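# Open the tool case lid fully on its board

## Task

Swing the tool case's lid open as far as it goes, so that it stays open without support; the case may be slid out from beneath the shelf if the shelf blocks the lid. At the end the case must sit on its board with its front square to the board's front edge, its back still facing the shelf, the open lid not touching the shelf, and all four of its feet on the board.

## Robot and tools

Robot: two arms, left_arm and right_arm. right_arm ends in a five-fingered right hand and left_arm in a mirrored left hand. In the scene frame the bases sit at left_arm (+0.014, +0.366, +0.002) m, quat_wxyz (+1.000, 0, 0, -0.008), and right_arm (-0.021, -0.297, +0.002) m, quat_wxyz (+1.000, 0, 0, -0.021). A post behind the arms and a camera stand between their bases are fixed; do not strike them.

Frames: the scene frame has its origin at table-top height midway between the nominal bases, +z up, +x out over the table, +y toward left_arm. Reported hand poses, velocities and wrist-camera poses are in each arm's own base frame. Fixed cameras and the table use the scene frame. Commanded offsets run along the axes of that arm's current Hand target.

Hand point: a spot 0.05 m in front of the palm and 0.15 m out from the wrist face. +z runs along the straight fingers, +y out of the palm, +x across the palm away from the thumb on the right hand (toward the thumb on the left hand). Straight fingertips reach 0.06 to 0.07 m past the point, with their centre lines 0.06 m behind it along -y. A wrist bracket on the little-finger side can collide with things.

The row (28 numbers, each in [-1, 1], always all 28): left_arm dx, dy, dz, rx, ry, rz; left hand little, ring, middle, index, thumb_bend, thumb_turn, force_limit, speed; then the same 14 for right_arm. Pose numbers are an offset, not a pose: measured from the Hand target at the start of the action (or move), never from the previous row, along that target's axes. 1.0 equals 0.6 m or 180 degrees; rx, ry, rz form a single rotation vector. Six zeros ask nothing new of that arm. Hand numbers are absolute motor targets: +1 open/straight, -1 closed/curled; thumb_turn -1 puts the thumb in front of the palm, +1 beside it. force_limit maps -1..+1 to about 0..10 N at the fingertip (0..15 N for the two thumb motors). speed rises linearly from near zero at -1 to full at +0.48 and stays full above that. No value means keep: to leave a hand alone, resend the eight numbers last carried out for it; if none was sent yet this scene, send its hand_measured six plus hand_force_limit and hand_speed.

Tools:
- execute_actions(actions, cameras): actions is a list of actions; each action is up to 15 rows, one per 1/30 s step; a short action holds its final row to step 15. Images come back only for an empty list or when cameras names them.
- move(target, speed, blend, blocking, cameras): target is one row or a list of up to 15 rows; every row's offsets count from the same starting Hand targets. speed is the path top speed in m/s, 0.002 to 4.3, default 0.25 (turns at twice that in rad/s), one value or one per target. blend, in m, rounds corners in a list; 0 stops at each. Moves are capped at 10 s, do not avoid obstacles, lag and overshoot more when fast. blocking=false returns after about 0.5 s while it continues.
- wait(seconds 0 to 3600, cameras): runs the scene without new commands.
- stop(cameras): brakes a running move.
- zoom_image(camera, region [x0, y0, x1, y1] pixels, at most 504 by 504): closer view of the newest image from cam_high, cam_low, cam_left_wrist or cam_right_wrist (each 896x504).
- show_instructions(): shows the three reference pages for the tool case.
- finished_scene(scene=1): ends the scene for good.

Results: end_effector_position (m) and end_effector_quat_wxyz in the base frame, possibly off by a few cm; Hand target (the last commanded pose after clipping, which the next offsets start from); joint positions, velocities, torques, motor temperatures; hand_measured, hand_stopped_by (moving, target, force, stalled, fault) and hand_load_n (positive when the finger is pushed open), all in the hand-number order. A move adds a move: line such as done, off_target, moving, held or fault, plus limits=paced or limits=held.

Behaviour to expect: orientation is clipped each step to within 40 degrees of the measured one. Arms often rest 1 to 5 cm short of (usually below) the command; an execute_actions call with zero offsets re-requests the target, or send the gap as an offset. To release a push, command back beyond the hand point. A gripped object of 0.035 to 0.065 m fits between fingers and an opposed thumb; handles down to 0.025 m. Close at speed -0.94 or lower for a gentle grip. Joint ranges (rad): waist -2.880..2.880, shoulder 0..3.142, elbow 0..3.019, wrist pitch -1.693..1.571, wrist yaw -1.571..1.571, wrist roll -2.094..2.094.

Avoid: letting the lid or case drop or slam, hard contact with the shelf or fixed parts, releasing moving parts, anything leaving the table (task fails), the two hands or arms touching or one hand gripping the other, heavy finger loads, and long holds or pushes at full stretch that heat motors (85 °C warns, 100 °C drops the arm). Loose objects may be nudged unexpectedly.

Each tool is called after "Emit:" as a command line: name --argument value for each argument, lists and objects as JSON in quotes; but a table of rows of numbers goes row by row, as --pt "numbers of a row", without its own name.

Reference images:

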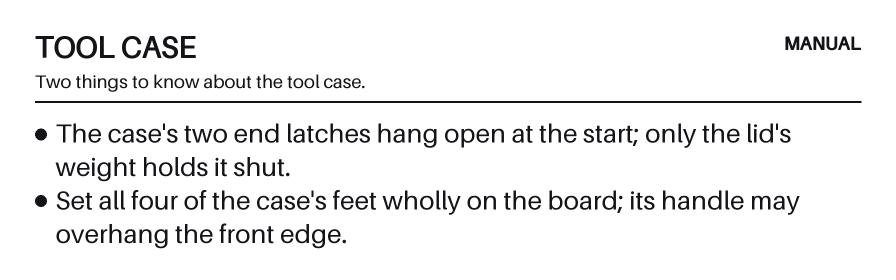

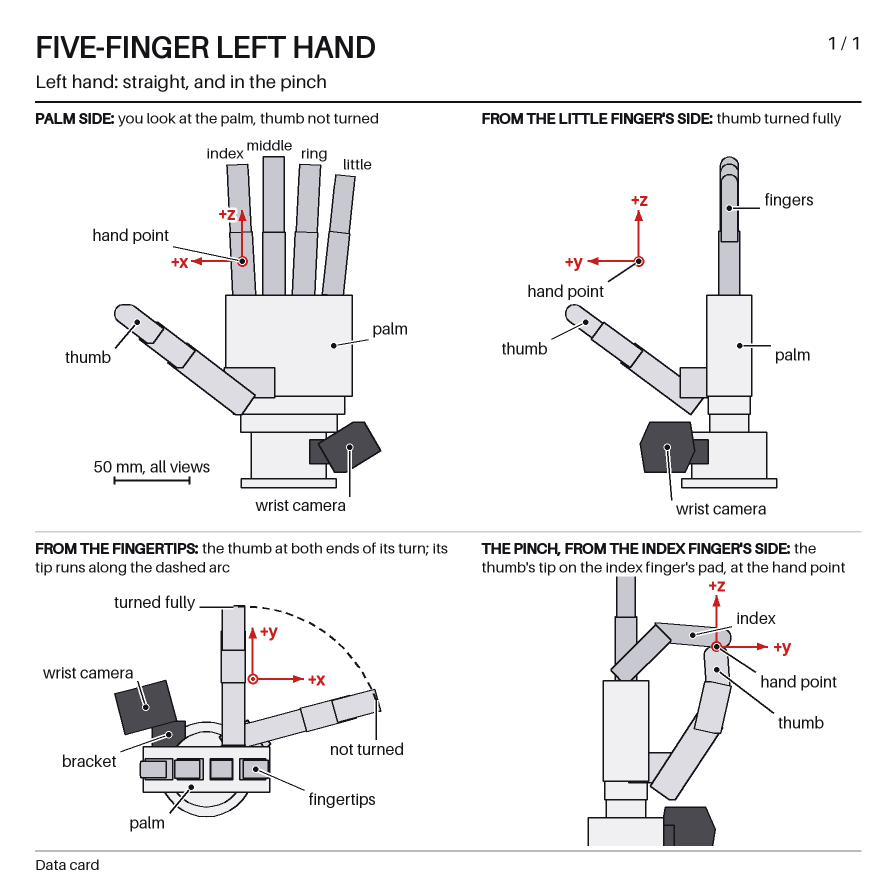

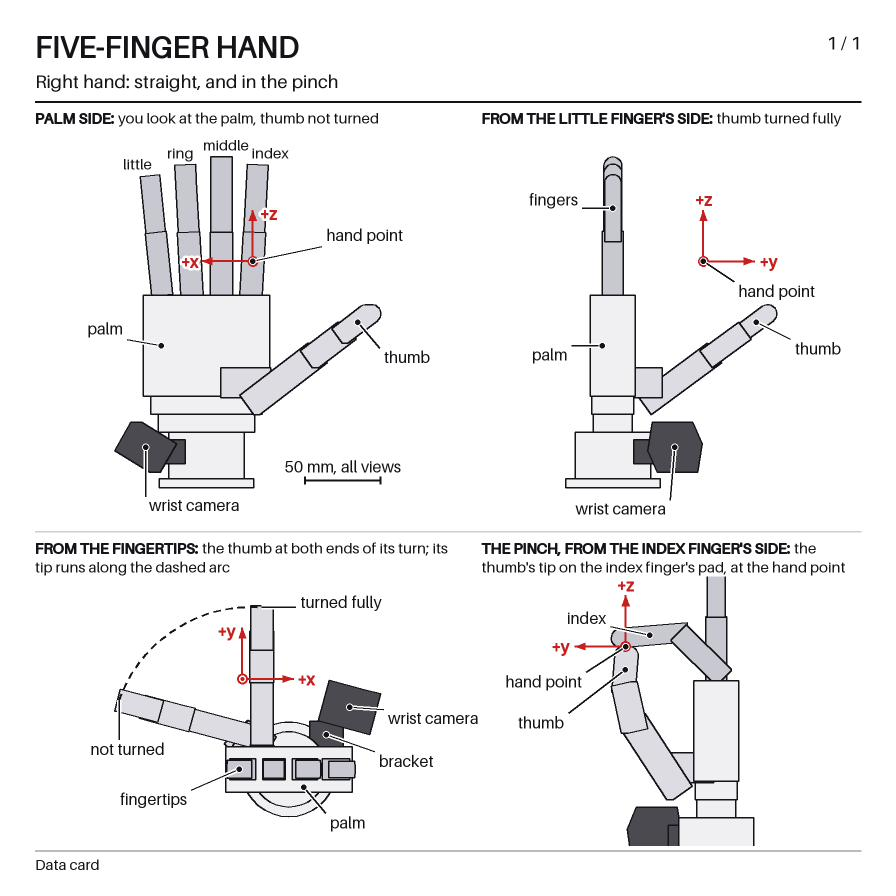

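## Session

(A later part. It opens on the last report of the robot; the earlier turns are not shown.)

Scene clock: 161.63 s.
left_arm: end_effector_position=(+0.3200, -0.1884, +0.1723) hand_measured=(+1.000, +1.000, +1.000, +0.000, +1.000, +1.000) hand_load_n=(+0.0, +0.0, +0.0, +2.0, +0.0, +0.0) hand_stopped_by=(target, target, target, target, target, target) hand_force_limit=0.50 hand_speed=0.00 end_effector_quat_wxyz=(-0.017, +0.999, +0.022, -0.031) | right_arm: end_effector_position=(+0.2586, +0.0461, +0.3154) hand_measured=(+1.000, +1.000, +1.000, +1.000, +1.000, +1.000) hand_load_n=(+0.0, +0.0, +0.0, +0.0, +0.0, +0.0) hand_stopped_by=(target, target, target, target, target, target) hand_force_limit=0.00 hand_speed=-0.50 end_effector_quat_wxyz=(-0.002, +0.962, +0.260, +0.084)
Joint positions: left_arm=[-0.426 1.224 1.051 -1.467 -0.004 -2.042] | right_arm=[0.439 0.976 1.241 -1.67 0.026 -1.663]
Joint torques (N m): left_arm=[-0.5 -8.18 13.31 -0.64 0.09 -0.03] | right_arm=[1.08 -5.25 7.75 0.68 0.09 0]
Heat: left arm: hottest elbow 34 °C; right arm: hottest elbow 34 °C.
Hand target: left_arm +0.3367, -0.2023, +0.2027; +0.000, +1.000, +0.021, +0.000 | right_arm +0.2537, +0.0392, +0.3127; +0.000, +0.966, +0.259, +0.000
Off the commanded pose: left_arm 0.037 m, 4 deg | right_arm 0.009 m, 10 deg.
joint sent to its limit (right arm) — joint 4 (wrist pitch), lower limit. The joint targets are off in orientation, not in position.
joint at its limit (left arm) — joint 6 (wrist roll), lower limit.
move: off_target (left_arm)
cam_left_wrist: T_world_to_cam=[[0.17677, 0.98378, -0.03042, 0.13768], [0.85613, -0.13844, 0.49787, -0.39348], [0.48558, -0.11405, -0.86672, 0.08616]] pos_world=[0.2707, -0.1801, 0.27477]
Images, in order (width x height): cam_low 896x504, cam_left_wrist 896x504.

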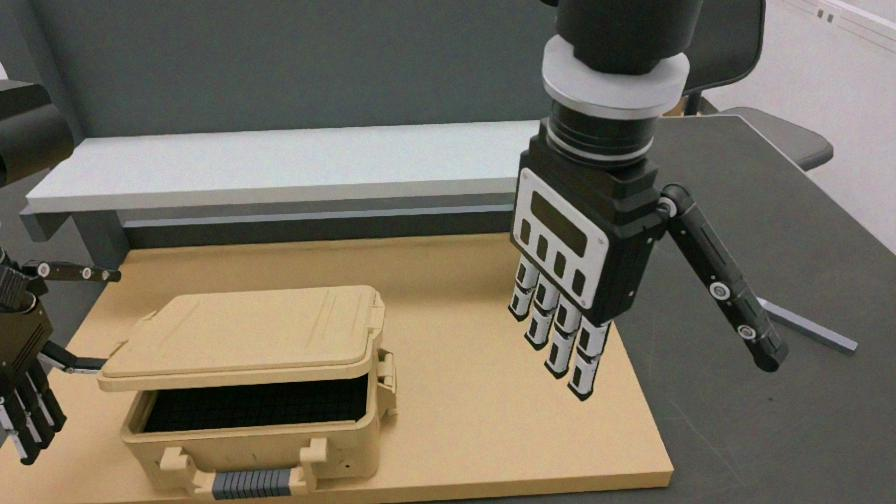

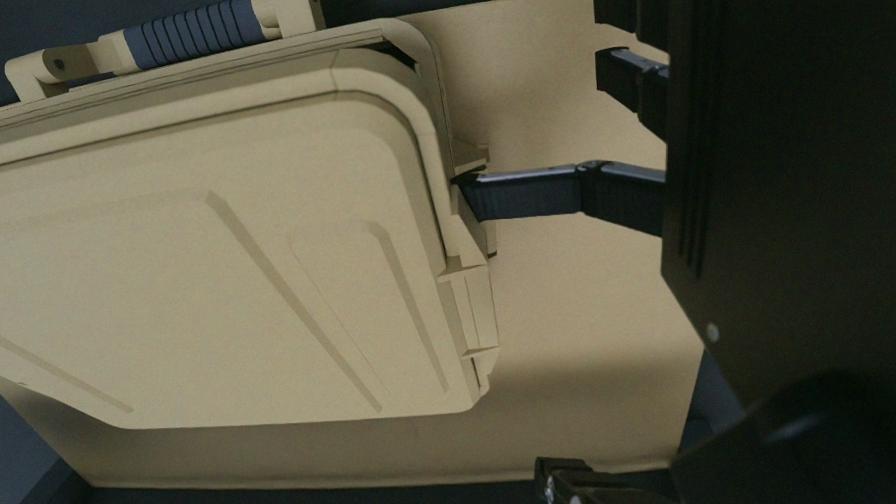

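Emit:
move --pt "0 0 0 0 0 0 1 1 1 0 1 1 0.5 0 0.041 -0.201 -0.012 0 0 0.333 1 1 1 1 1 1 0 -0.5" --pt "0 0 0 0 0 0 1 1 1 0 1 1 0.5 0 0.113 -0.447 -0.012 0 0 0.642 1 1 1 1 1 1 0 -0.5" --speed 0.2 --blend 0.03 --cameras '["cam_high","cam_low"]'

Scene clock: 174.97 s.
left_arm: end_effector_position=(+0.3200, -0.1884, +0.1723) hand_measured=(+1.000, +1.000, +1.000, +0.000, +1.000, +1.000) hand_load_n=(+0.0, +0.0, -0.5, +2.0, +0.0, +0.0) hand_stopped_by=(target, target, target, target, target, target) hand_force_limit=0.50 hand_speed=0.00 end_effector_quat_wxyz=(-0.017, +0.999, +0.022, -0.031) | right_arm: end_effector_position=(+0.1752, +0.2944, +0.3037) hand_measured=(+1.000, +1.000, +1.000, +1.000, +1.000, +1.000) hand_load_n=(+0.0, +0.0, +0.0, +0.0, +0.0, +0.0) hand_stopped_by=(target, target, target, target, target, target) hand_force_limit=0.00 hand_speed=-0.50 end_effector_quat_wxyz=(-0.030, +0.734, -0.679, -0.008)
Joint positions: left_arm=[-0.426 1.224 1.051 -1.467 -0.004 -2.042] | right_arm=[0.839 1.245 1.405 -1.67 -0.016 0.761]
Joint torques (N m): left_arm=[-0.5 -8.18 13.31 -0.65 0.09 0.02] | right_arm=[3.19 -7.65 12.78 0.29 -0.12 0.11]
Heat: left arm: hottest elbow 35 °C; right arm: hottest elbow 35 °C.
Hand target: left_arm +0.3367, -0.2023, +0.2027; +0.000, +1.000, +0.021, +0.000 | right_arm +0.1783, +0.3053, +0.3201; +0.000, +0.734, -0.679, +0.000
Off the commanded pose: left_arm 0.037 m, 4 deg | right_arm 0.020 m, 4 deg.
joint sent to its limit (right arm) — joint 4 (wrist pitch), lower limit. The joint targets are off in orientation, not in position.
joint at its limit (left arm) — joint 6 (wrist roll), lower limit.
move: off_target (right_arm)

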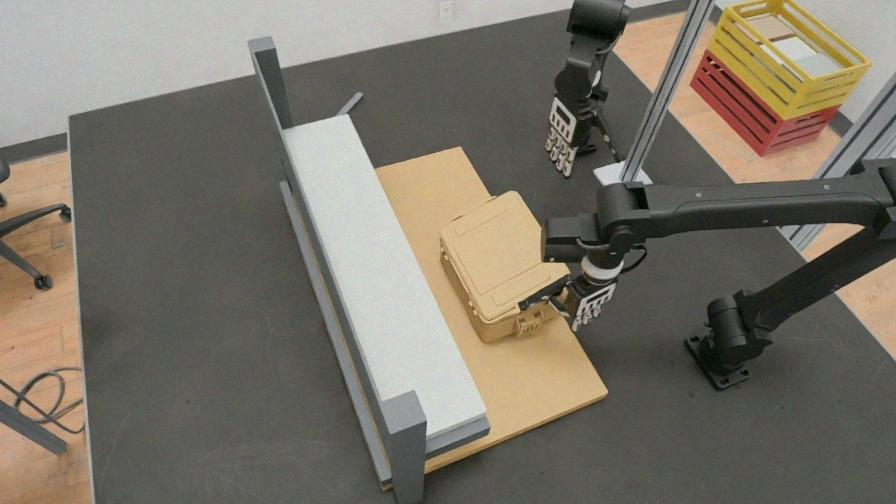

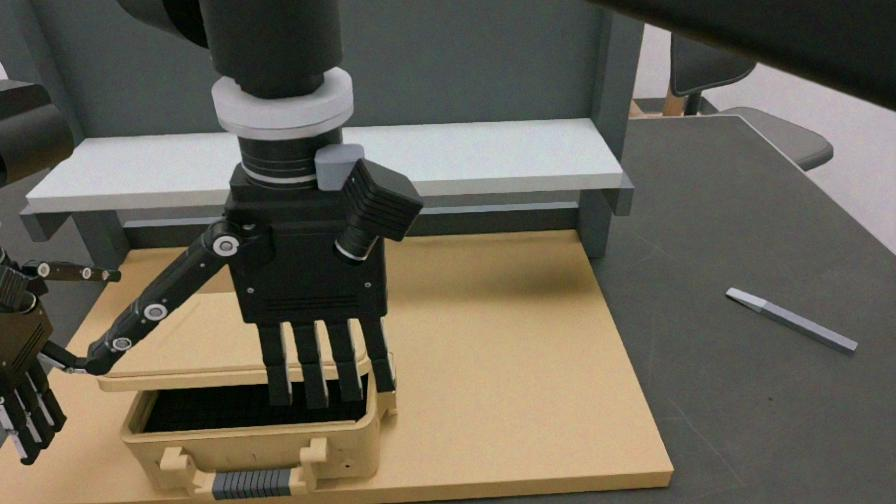

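Emit:
move --pt "0 0 0 0 0 0 1 1 1 0 1 1 0.5 0 -0.034 0.032 0.083 0.25 0 0 1 1 1 1 1 1 0 -0.5" --pt "0 0 0 0 0 0 1 1 1 0 1 1 0.5 0 -0.034 0.032 0.2 0.5 0 0 1 1 1 1 1 1 0 -0.5" --speed 0.2 --blend 0.03 --cameras '["cam_high","cam_low","cam_right_wrist"]'

Scene clock: 181.90 s.
left_arm: end_effector_position=(+0.3200, -0.1884, +0.1723) hand_measured=(+1.000, +1.000, +1.000, +0.000, +1.000, +1.000) hand_load_n=(+0.0, +0.0, +0.0, +2.0, +0.0, +0.0) hand_stopped_by=(target, target, target, target, target, target) hand_force_limit=0.50 hand_speed=0.00 end_effector_quat_wxyz=(-0.017, +0.999, +0.022, -0.031) | right_arm: end_effector_position=(+0.1663, +0.3216, +0.2079) hand_measured=(+1.000, +1.000, +1.000, +1.000, +1.000, +1.000) hand_load_n=(+0.0, -0.5, +0.0, +0.0, +0.0, +0.0) hand_stopped_by=(target, target, target, target, target, target) hand_force_limit=0.00 hand_speed=-0.50 end_effector_quat_wxyz=(+0.522, -0.521, +0.484, -0.471)
Joint positions: left_arm=[-0.426 1.224 1.051 -1.467 -0.004 -2.042] | right_arm=[1.659 1.151 0.718 -1.168 1.56 1.616]
Joint torques (N m): left_arm=[-0.5 -8.18 13.3 -0.65 0.09 0.02] | right_arm=[4.31 -5.13 7.06 0.62 0.99 0.13]
Heat: left arm: hottest elbow 35 °C; right arm: hottest elbow 35 °C.
Hand target: left_arm +0.3367, -0.2023, +0.2027; +0.000, +1.000, +0.021, +0.000 | right_arm +0.1574, +0.3243, +0.2002; +0.519, -0.519, +0.481, -0.480
Off the commanded pose: left_arm 0.037 m, 4 deg | right_arm 0.012 m, 1 deg.
joint at its limit (left arm) — joint 6 (wrist roll), lower limit.
move: off_target (right_arm)
cam_right_wrist: T_world_to_cam=[[0.01358, -0.27191, -0.96223, 0.28199], [-0.62449, 0.74925, -0.22054, -0.09233], [0.78091, 0.6039, -0.15963, -0.17978]] pos_world=[0.0789, 0.25442, 0.22228]

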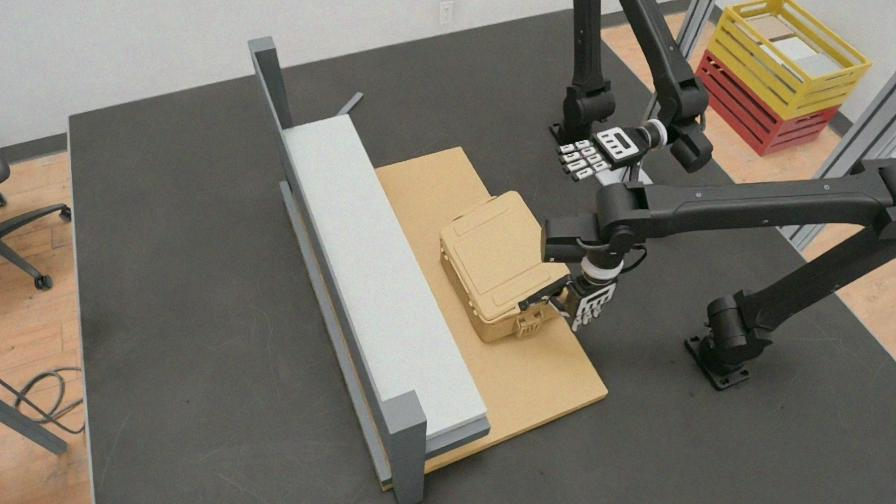

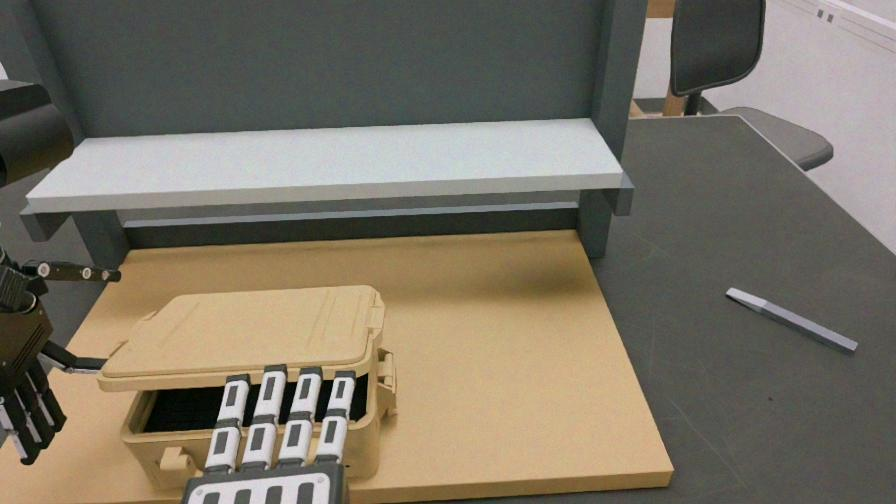

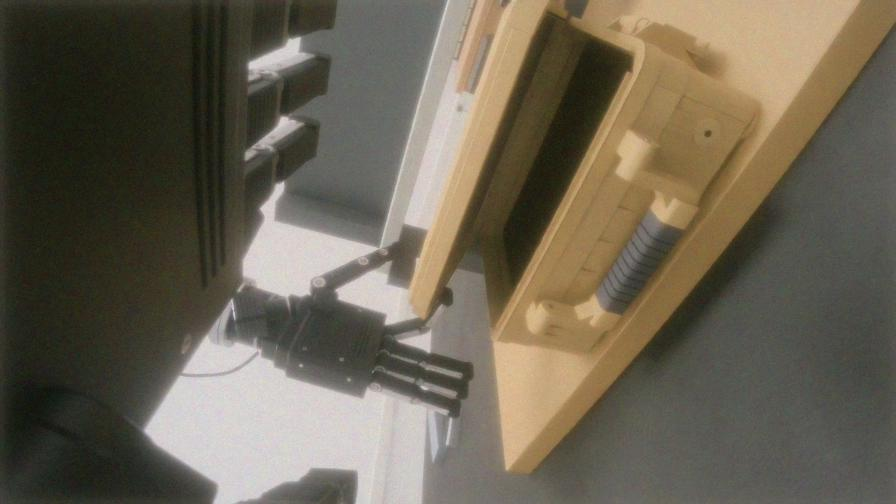

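Emit:
move --target '[0,0,0,0,0,0,1,1,1,0,1,1,0.5,0,0.0025,0.19,0.06,0,0,0,1,1,1,1,1,1,0,-0.5]' --speed 0.12 --cameras '["cam_high","cam_low","cam_right_wrist"]'

Scene clock: 185.17 s.
left_arm: end_effector_position=(+0.3200, -0.1884, +0.1723) hand_measured=(+1.000, +1.000, +1.000, +0.000, +1.000, +1.000) hand_load_n=(+0.0, +0.0, +0.0, +2.0, +0.0, +0.0) hand_stopped_by=(target, target, target, target, target, target) hand_force_limit=0.50 hand_speed=0.00 end_effector_quat_wxyz=(-0.017, +0.999, +0.022, -0.031) | right_arm: end_effector_position=(+0.1877, +0.3289, +0.0893) hand_measured=(+1.000, +1.000, +1.000, +1.000, +1.000, +1.000) hand_load_n=(+0.0, +0.0, +0.0, +0.0, +0.0, -0.5) hand_stopped_by=(target, target, target, target, target, target) hand_force_limit=0.00 hand_speed=-0.50 end_effector_quat_wxyz=(+0.503, -0.507, +0.493, -0.497)
Joint positions: left_arm=[-0.426 1.224 1.051 -1.467 -0.004 -2.042] | right_arm=[1.592 1.495 0.629 -0.893 1.57 1.75]
Joint torques (N m): left_arm=[-0.5 -8.18 13.31 -0.64 0.09 0.02] | right_arm=[1.14 -8.41 5.08 1.1 0.96 0.11]
Motor temperatures (°C): left_arm=[24 26 36 24 26 25] | right_arm=[28 24 34 23 25 30]
Heat: left arm: hottest elbow 36 °C; right arm: hottest elbow 34 °C.
Hand target: left_arm +0.3367, -0.2023, +0.2027; +0.000, +1.000, +0.021, +0.000 | right_arm +0.1933, +0.3257, +0.0862; +0.519, -0.519, +0.481, -0.480
Off the commanded pose: left_arm 0.037 m, 4 deg | right_arm 0.007 m, 3 deg.
joint sent to its limit (right arm) — joint 5 (wrist yaw), upper limit. The joint targets are off in orientation, not in position.
joint at its limit (left arm) — joint 6 (wrist roll), lower limit.
move: off_target (right_arm)
cam_right_wrist: T_world_to_cam=[[0.00616, -0.29432, -0.95569, 0.17769], [-0.57049, 0.78388, -0.24508, -0.12983], [0.82128, 0.54672, -0.16308, -0.20836]] pos_world=[0.09596, 0.26798, 0.10402]

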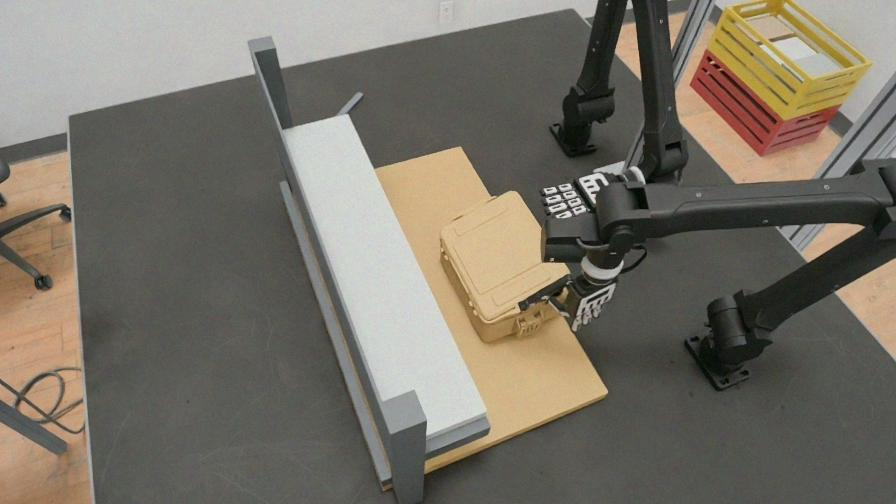

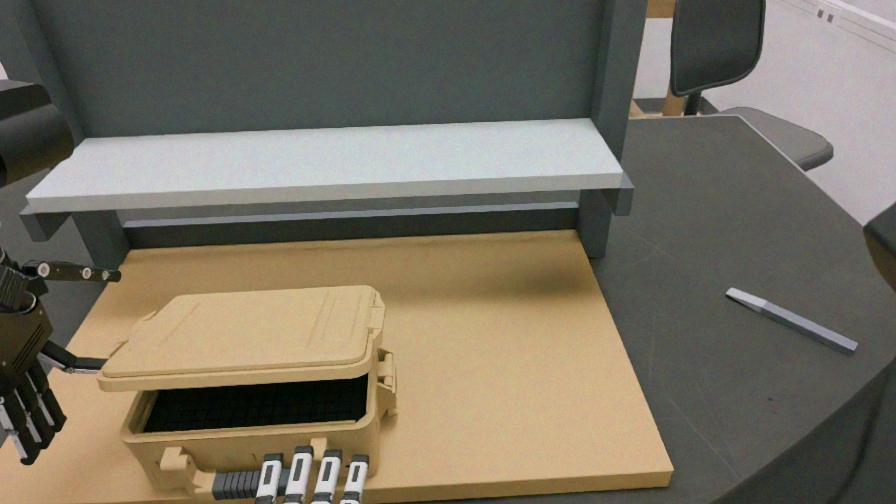

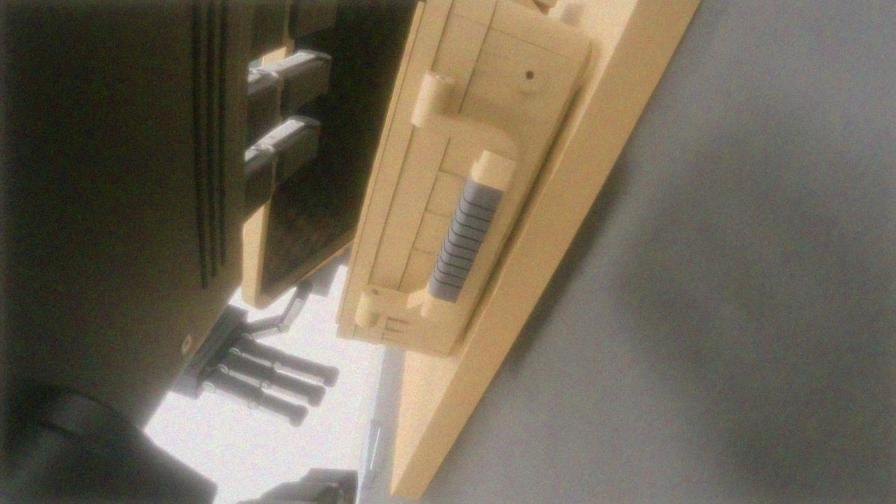

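Emit:
move --pt "0 0 0 0 0 0 1 1 1 0 1 1 0.5 0 -0.067 0.02 0.005 0 0 0 1 1 1 1 1 1 0 -0.5" --pt "0 0 0 0 0 0 1 1 1 0 1 1 0.5 0 -0.067 0.03 0.07 0 0 0 1 1 1 1 1 1 0 -0.5" --speed 0.08 --blend 0.02 --cameras '["cam_high","cam_low","cam_right_wrist"]'

Scene clock: 190.17 s.
left_arm: end_effector_position=(+0.3200, -0.1884, +0.1723) hand_measured=(+1.000, +1.000, +1.000, +0.000, +1.000, +1.000) hand_load_n=(+0.0, -0.5, +0.0, +2.0, +0.0, +0.0) hand_stopped_by=(target, target, target, target, target, target) hand_force_limit=0.50 hand_speed=0.00 end_effector_quat_wxyz=(-0.017, +0.999, +0.022, -0.031) | right_arm: end_effector_position=(+0.2256, +0.3577, +0.0649) hand_measured=(+1.000, +1.000, +1.000, +1.000, +1.000, +1.000) hand_load_n=(+0.0, +0.0, +0.0, +0.0, +0.0, -0.5) hand_stopped_by=(target, target, target, target, target, target) hand_force_limit=0.00 hand_speed=-0.50 end_effector_quat_wxyz=(+0.473, -0.484, +0.515, -0.526)
Joint positions: left_arm=[-0.426 1.224 1.051 -1.467 -0.004 -2.042] | right_arm=[1.487 1.671 0.757 -0.858 1.572 1.75]
Joint torques (N m): left_arm=[-0.5 -8.23 13.31 -0.64 0.09 0.03] | right_arm=[1.44 -10.23 7.76 0.65 0.9 -0.02]
Heat: left arm: hottest elbow 36 °C; right arm: hottest elbow 34 °C.
Hand target: left_arm +0.3367, -0.2023, +0.2027; +0.000, +1.000, +0.021, +0.000 | right_arm +0.2320, +0.3690, +0.0681; +0.519, -0.519, +0.481, -0.480
Off the commanded pose: left_arm 0.037 m, 4 deg | right_arm 0.013 m, 9 deg.
joint sent to its limit (right arm) — joint 5 (wrist yaw), upper limit. The joint targets are off in orientation, not in position.
joint at its limit (left arm) — joint 6 (wrist roll), lower limit.
move: off_target (right_arm); blend cut to 0.0197 m at target 1
cam_right_wrist: T_world_to_cam=[[-0.02443, -0.30616, -0.95167, 0.17356], [-0.4851, 0.83599, -0.2565, -0.17399], [0.87412, 0.45539, -0.16894, -0.238]] pos_world=[0.12788, 0.30698, 0.08033]

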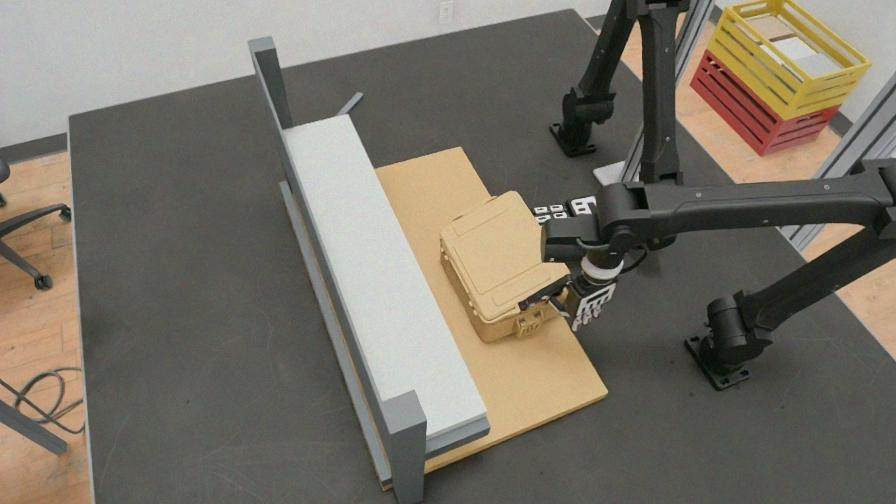

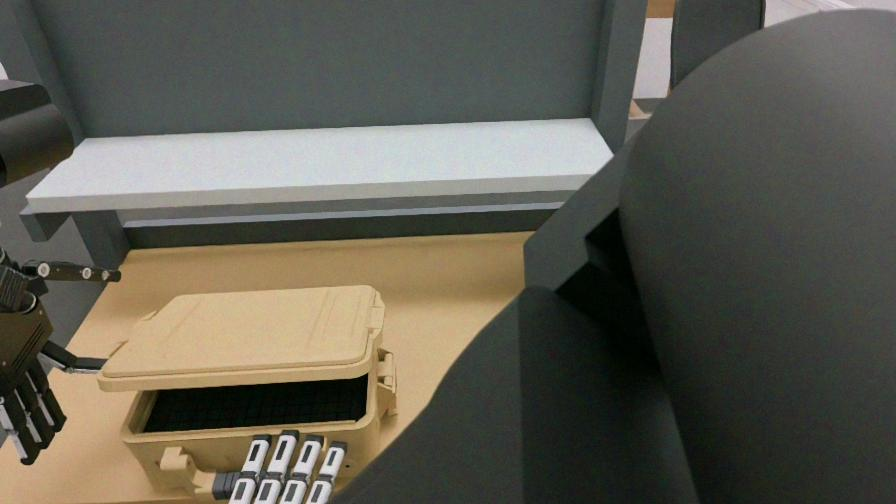

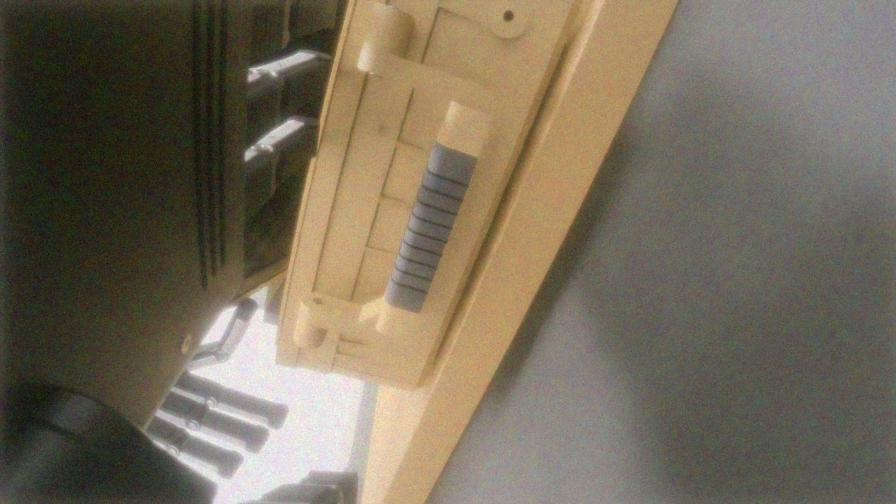

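Emit:
move --pt "0 0 0 0 0 0 1 1 1 0 1 1 0.5 0 0 -0.217 -0.15 0 0 0 1 1 1 1 1 1 0 -0.5" --pt "0 0 0 0 0 0 1 1 1 0 1 1 0.5 0 0.189 -0.403 -0.127 -0.5 0 0 1 1 1 1 1 1 0 -0.5" --pt "0 0 0 0 0 0 1 1 1 0 1 1 0.5 0 0.297 -0.387 -0.153 -0.471 -0.198 -0.198 1 1 1 1 1 1 0 -0.5" --speed 0.22 --blend 0.03 --cameras '["cam_high","cam_low"]'

Scene clock: 204.87 s.
left_arm: end_effector_position=(+0.3200, -0.1884, +0.1723) hand_measured=(+1.000, +1.000, +1.000, +0.000, +1.000, +1.000) hand_load_n=(+0.0, +0.0, +0.0, +2.0, +0.0, +0.0) hand_stopped_by=(target, target, target, target, target, target) hand_force_limit=0.50 hand_speed=0.00 end_effector_quat_wxyz=(-0.017, +0.999, +0.022, -0.031) | right_arm: end_effector_position=(+0.1565, +0.1886, +0.2961) hand_measured=(+1.000, +1.000, +1.000, +1.000, +1.000, +1.000) hand_load_n=(+0.0, +0.0, +0.0, +0.0, +0.0, +0.0) hand_stopped_by=(target, target, target, target, target, target) hand_force_limit=0.00 hand_speed=-0.50 end_effector_quat_wxyz=(-0.042, +0.938, -0.345, +0.014)
Joint positions: left_arm=[-0.426 1.224 1.051 -1.467 -0.004 -2.042] | right_arm=[0.769 1.092 1.278 -1.67 -0.012 -0.097]
Joint torques (N m): left_arm=[-0.5 -8.18 13.31 -0.65 0.09 0.03] | right_arm=[2.73 -7.36 8.92 0.35 0.07 -0.09]
Heat: left arm: hottest elbow 37 °C; right arm: hottest elbow 34 °C.
Hand target: left_arm +0.3367, -0.2023, +0.2027; +0.000, +1.000, +0.021, +0.000 | right_arm +0.1546, +0.1840, +0.3003; +0.000, +0.940, -0.341, +0.000
Off the commanded pose: left_arm 0.037 m, 4 deg | right_arm 0.006 m, 5 deg.
joint sent to its limit (right arm) — joint 4 (wrist pitch), lower limit. The joint targets are off in orientation, not in position.
joint at its limit (left arm) — joint 6 (wrist roll), lower limit.
move: off_target (right_arm)

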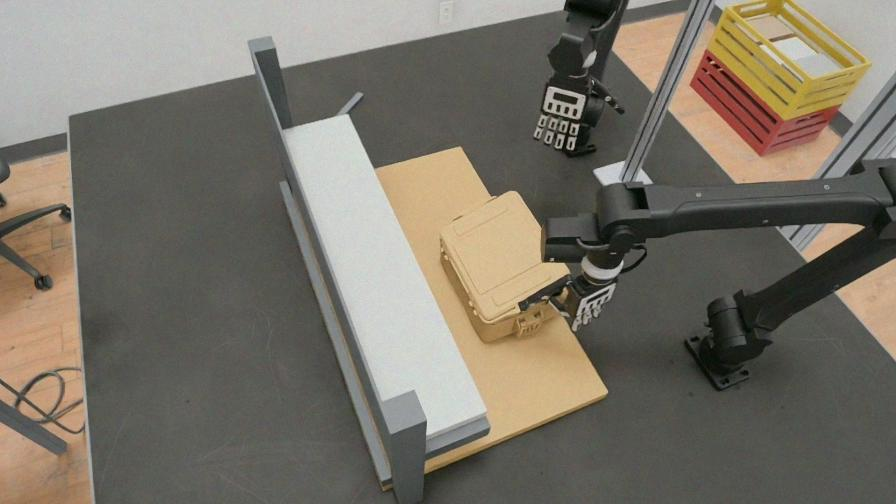

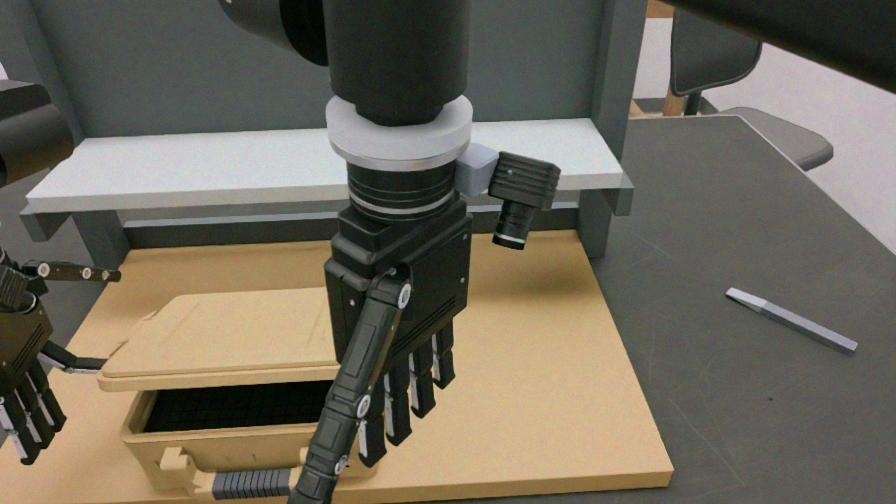

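Emit:
move --pt "0 0 0 0 0 0 1 1 1 0 1 1 0.5 0 0 -0.133 0.042 0.25 0 0 1 1 1 1 1 1 0 -0.5" --pt "0 0 0 0 0 0 1 1 1 0 1 1 0.5 0 0 -0.266 0.083 0.5 0 0 1 1 1 1 1 1 0 -0.5" --speed 0.2 --blend 0.03 --cameras '["cam_high"]'

Scene clock: 210.27 s.
left_arm: end_effector_position=(+0.3200, -0.1884, +0.1723) hand_measured=(+1.000, +1.000, +1.000, +0.000, +1.000, +1.000) hand_load_n=(+0.0, +0.0, +0.0, +2.0, +0.0, +0.0) hand_stopped_by=(target, target, target, target, target, target) hand_force_limit=0.50 hand_speed=0.00 end_effector_quat_wxyz=(-0.017, +0.999, +0.022, -0.031) | right_arm: end_effector_position=(+0.2539, +0.3084, +0.2535) hand_measured=(+1.000, +1.000, +1.000, +1.000, +1.000, +1.000) hand_load_n=(+0.0, +0.0, +0.0, -0.5, +0.0, +0.0) hand_stopped_by=(target, target, target, target, target, target) hand_force_limit=0.00 hand_speed=-0.50 end_effector_quat_wxyz=(+0.663, -0.669, +0.235, -0.241)
Joint positions: left_arm=[-0.426 1.224 1.051 -1.467 -0.004 -2.042] | right_arm=[0.736 0.665 0.394 0.266 -0.148 -0.011]
Joint torques (N m): left_arm=[-0.5 -8.23 13.31 -0.64 0.09 0.02] | right_arm=[1.32 -2.08 9.16 3.74 -0.06 0.12]
Heat: left arm: hottest elbow 37 °C; right arm: hottest elbow 34 °C.
Hand target: left_arm +0.3367, -0.2023, +0.2027; +0.000, +1.000, +0.021, +0.000 | right_arm +0.2570, +0.3064, +0.2504; +0.665, -0.664, +0.242, -0.241
Off the commanded pose: left_arm 0.037 m, 4 deg | right_arm 0.005 m, 1 deg.
joint at its limit (left arm) — joint 6 (wrist roll), lower limit.
move: done

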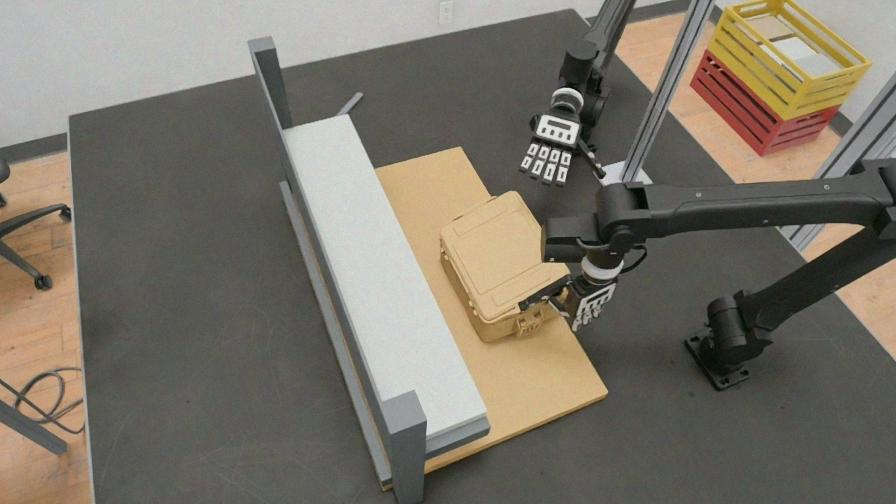

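Emit:
move --target '[0,0,0,0,0,0,1,1,1,0,1,1,0.5,0,-0.143,0.087,-0.013,0,0.253,0,1,1,1,1,1,1,0,-0.5]' --speed 0.15 --cameras '["cam_high","cam_low"]'

Scene clock: 214.63 s.
left_arm: end_effector_position=(+0.3200, -0.1884, +0.1723) hand_measured=(+1.000, +1.000, +1.000, +0.000, +1.000, +1.000) hand_load_n=(+0.0, +0.0, +0.0, +2.0, -0.5, +0.0) hand_stopped_by=(target, target, target, target, target, target) hand_force_limit=0.50 hand_speed=0.00 end_effector_quat_wxyz=(-0.017, +0.999, +0.022, -0.031) | right_arm: end_effector_position=(+0.1897, +0.3370, +0.1821) hand_measured=(+1.000, +1.000, +1.000, +1.000, +1.000, +1.000) hand_load_n=(+0.0, +0.0, +0.0, -0.5, +0.0, -0.5) hand_stopped_by=(target, target, target, target, target, target) hand_force_limit=0.00 hand_speed=-0.50 end_effector_quat_wxyz=(+0.502, -0.532, +0.469, -0.495)
Joint positions: left_arm=[-0.426 1.224 1.051 -1.467 -0.004 -2.042] | right_arm=[1.578 1.168 0.446 0.618 1.508 0.047]
Joint torques (N m): left_arm=[-0.44 -8.23 13.31 -0.64 0.09 0.02] | right_arm=[3.08 -5.42 10.97 2.29 0.22 0.09]
Heat: left arm: hottest elbow 37 °C; right arm: hottest elbow 34 °C.
Hand target: left_arm +0.3367, -0.2023, +0.2027; +0.000, +1.000, +0.021, +0.000 | right_arm +0.1862, +0.3556, +0.1983; +0.519, -0.519, +0.480, -0.480
Off the commanded pose: left_arm 0.037 m, 4 deg | right_arm 0.025 m, 3 deg.
joint at its limit (left arm) — joint 6 (wrist roll), lower limit.
move: off_target (right_arm)

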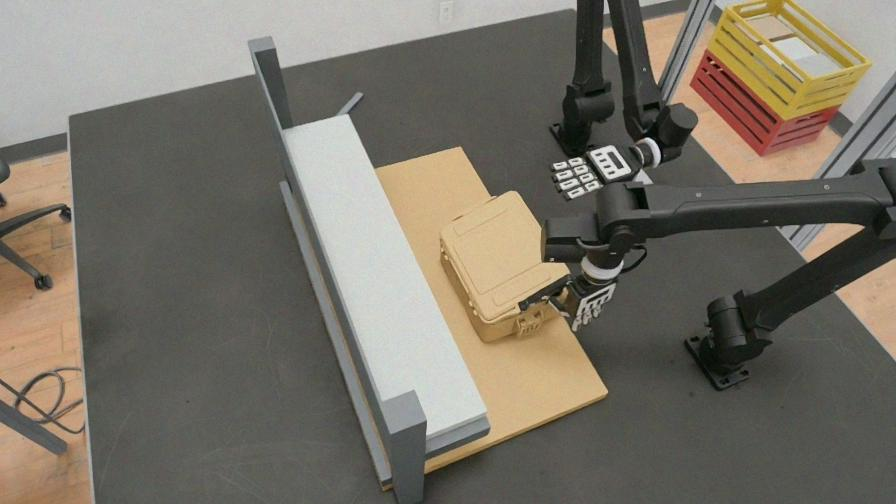

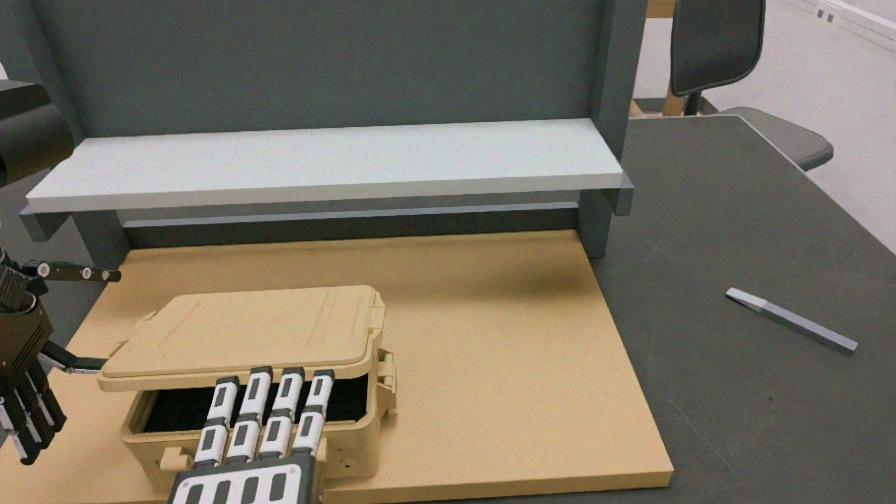

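Emit:
move --target '[0,0,0,0,0,0,1,1,1,0,1,1,0.5,0,-0.05,0.175,0.0,0,0,0,1,1,1,1,1,1,0,-0.5]' --speed 0.12 --cameras '["cam_high","cam_low"]'

Scene clock: 217.67 s.
left_arm: end_effector_position=(+0.3200, -0.1884, +0.1723) hand_measured=(+1.000, +1.000, +1.000, +0.000, +1.000, +1.000) hand_load_n=(+0.0, +0.0, +0.0, +2.0, -0.5, +0.0) hand_stopped_by=(target, target, target, target, target, target) hand_force_limit=0.50 hand_speed=0.00 end_effector_quat_wxyz=(-0.017, +0.999, +0.022, -0.031) | right_arm: end_effector_position=(+0.1886, +0.3702, +0.0879) hand_measured=(+1.000, +1.000, +1.000, +1.000, +1.000, +1.000) hand_load_n=(+0.0, +0.0, +0.0, +0.0, +0.0, +0.0) hand_stopped_by=(target, target, target, target, target, target) hand_force_limit=0.00 hand_speed=-0.50 end_effector_quat_wxyz=(+0.507, -0.524, +0.481, -0.486)
Joint positions: left_arm=[-0.426 1.224 1.051 -1.467 -0.004 -2.042] | right_arm=[1.58 1.558 0.452 0.87 1.514 0.214]
Joint torques (N m): left_arm=[-0.5 -8.18 13.31 -0.64 0.09 0.02] | right_arm=[3.84 -8.64 7.19 2.5 0.3 -0.09]
Heat: left arm: hottest elbow 38 °C; right arm: hottest elbow 34 °C.
Hand target: left_arm +0.3367, -0.2023, +0.2027; +0.000, +1.000, +0.021, +0.000 | right_arm +0.1837, +0.3855, +0.0933; +0.519, -0.519, +0.480, -0.480
Off the commanded pose: left_arm 0.037 m, 4 deg | right_arm 0.017 m, 2 deg.
joint at its limit (left arm) — joint 6 (wrist roll), lower limit.
move: off_target (right_arm)

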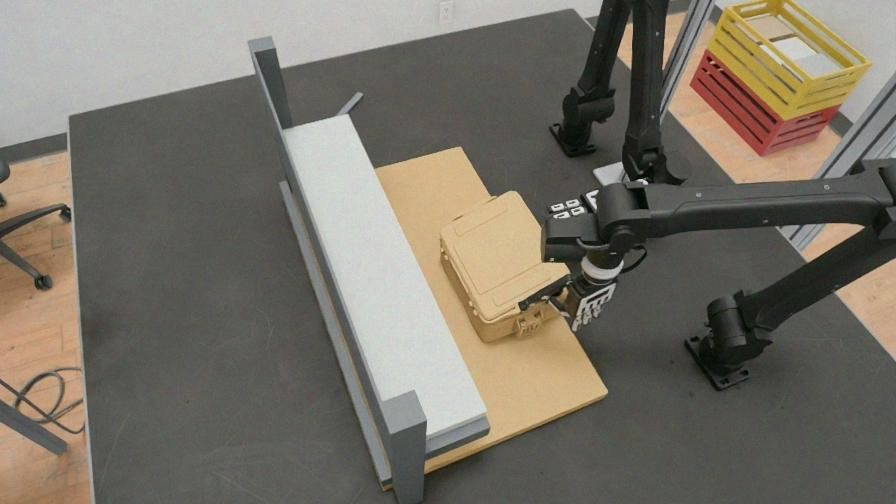

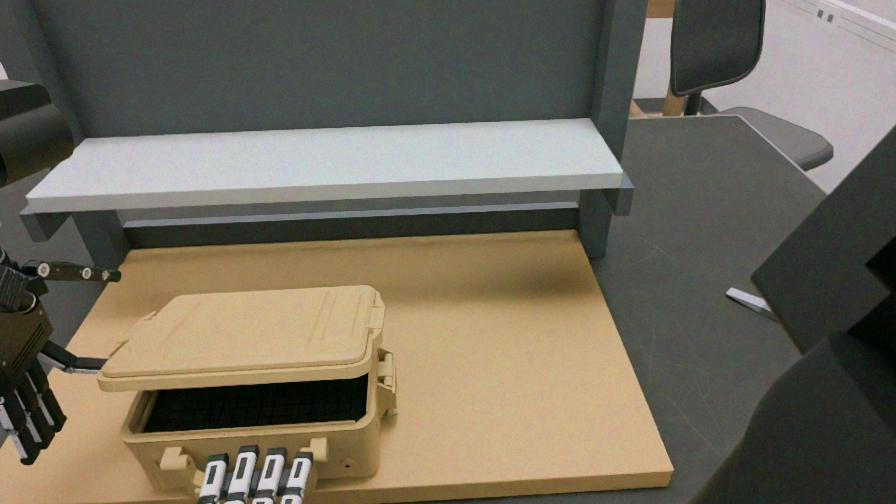

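Emit:
move --target '[0,0,0,0,0,0,1,1,1,0,1,1,0.5,0,-0.01,0.018,0.09,0,0,0,1,1,1,1,1,1,0,-0.5]' --speed 0.08 --cameras '["cam_high","cam_low","cam_left_wrist"]'

Scene clock: 220.07 s.
left_arm: end_effector_position=(+0.3200, -0.1884, +0.1723) hand_measured=(+1.000, +1.000, +1.000, +0.000, +1.000, +1.000) hand_load_n=(+0.0, +0.0, +0.0, +2.0, +0.0, +0.5) hand_stopped_by=(target, target, target, target, target, target) hand_force_limit=0.50 hand_speed=0.00 end_effector_quat_wxyz=(-0.017, +0.999, +0.022, -0.031) | right_arm: end_effector_position=(+0.2315, +0.3857, +0.0779) hand_measured=(+1.000, +1.000, +1.000, +1.000, +1.000, +1.000) hand_load_n=(+0.0, +0.0, +0.0, -0.5, +0.0, +0.0) hand_stopped_by=(target, target, target, target, target, target) hand_force_limit=0.00 hand_speed=-0.50 end_effector_quat_wxyz=(+0.514, -0.528, +0.476, -0.480)
Joint positions: left_arm=[-0.426 1.224 1.051 -1.467 -0.004 -2.042] | right_arm=[1.451 1.673 0.477 1.144 1.364 0.033]
Joint torques (N m): left_arm=[-0.56 -8.23 13.31 -0.64 0.09 0.03] | right_arm=[1.38 -8.94 6.71 2.67 -0.03 -0.11]
Heat: left arm: hottest elbow 38 °C; right arm: hottest elbow 34 °C.
Hand target: left_arm +0.3367, -0.2023, +0.2027; +0.000, +1.000, +0.021, +0.000 | right_arm +0.2371, +0.3958, +0.0826; +0.519, -0.519, +0.480, -0.479
Off the commanded pose: left_arm 0.037 m, 4 deg | right_arm 0.012 m, 1 deg.
joint at its limit (left arm) — joint 6 (wrist roll), lower limit.
move: off_target (right_arm)
cam_left_wrist: T_world_to_cam=[[0.17677, 0.98378, -0.03042, 0.13768], [0.85613, -0.13844, 0.49787, -0.39348], [0.48558, -0.11405, -0.86672, 0.08616]] pos_world=[0.2707, -0.1801, 0.27477]

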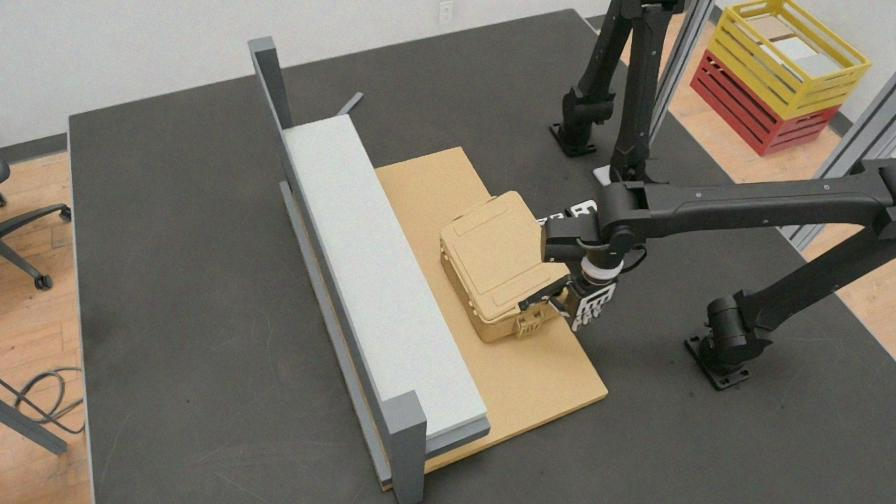

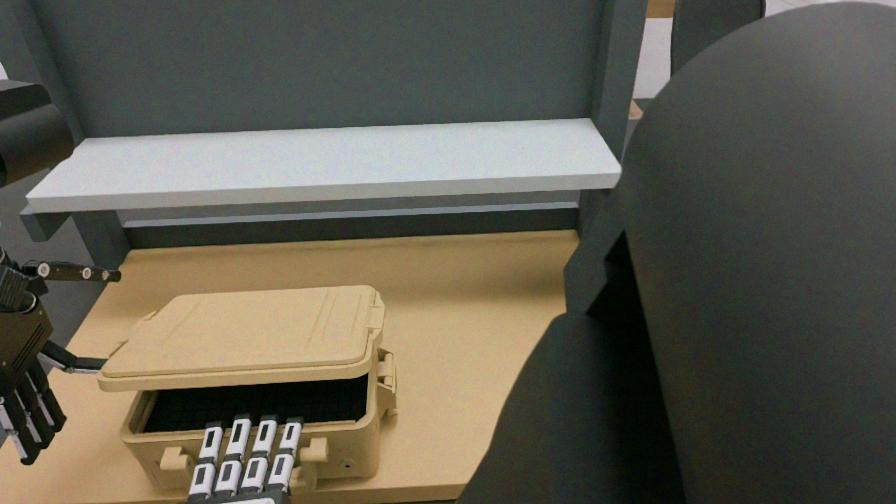

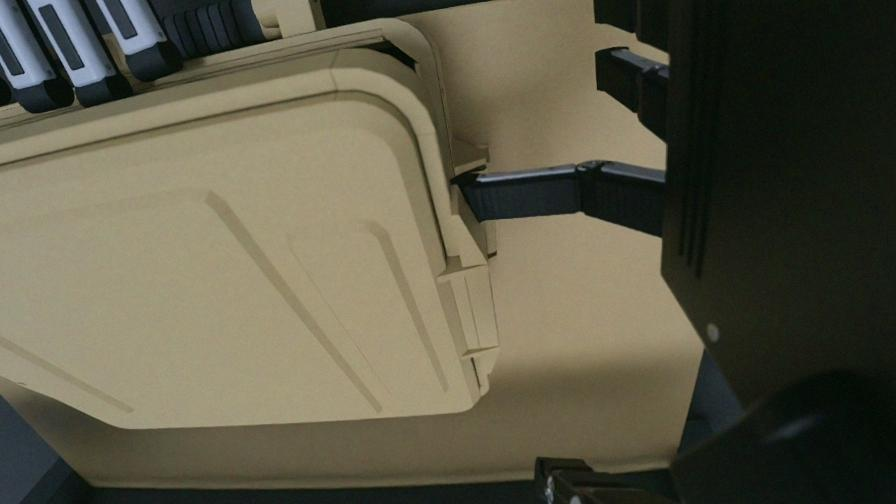

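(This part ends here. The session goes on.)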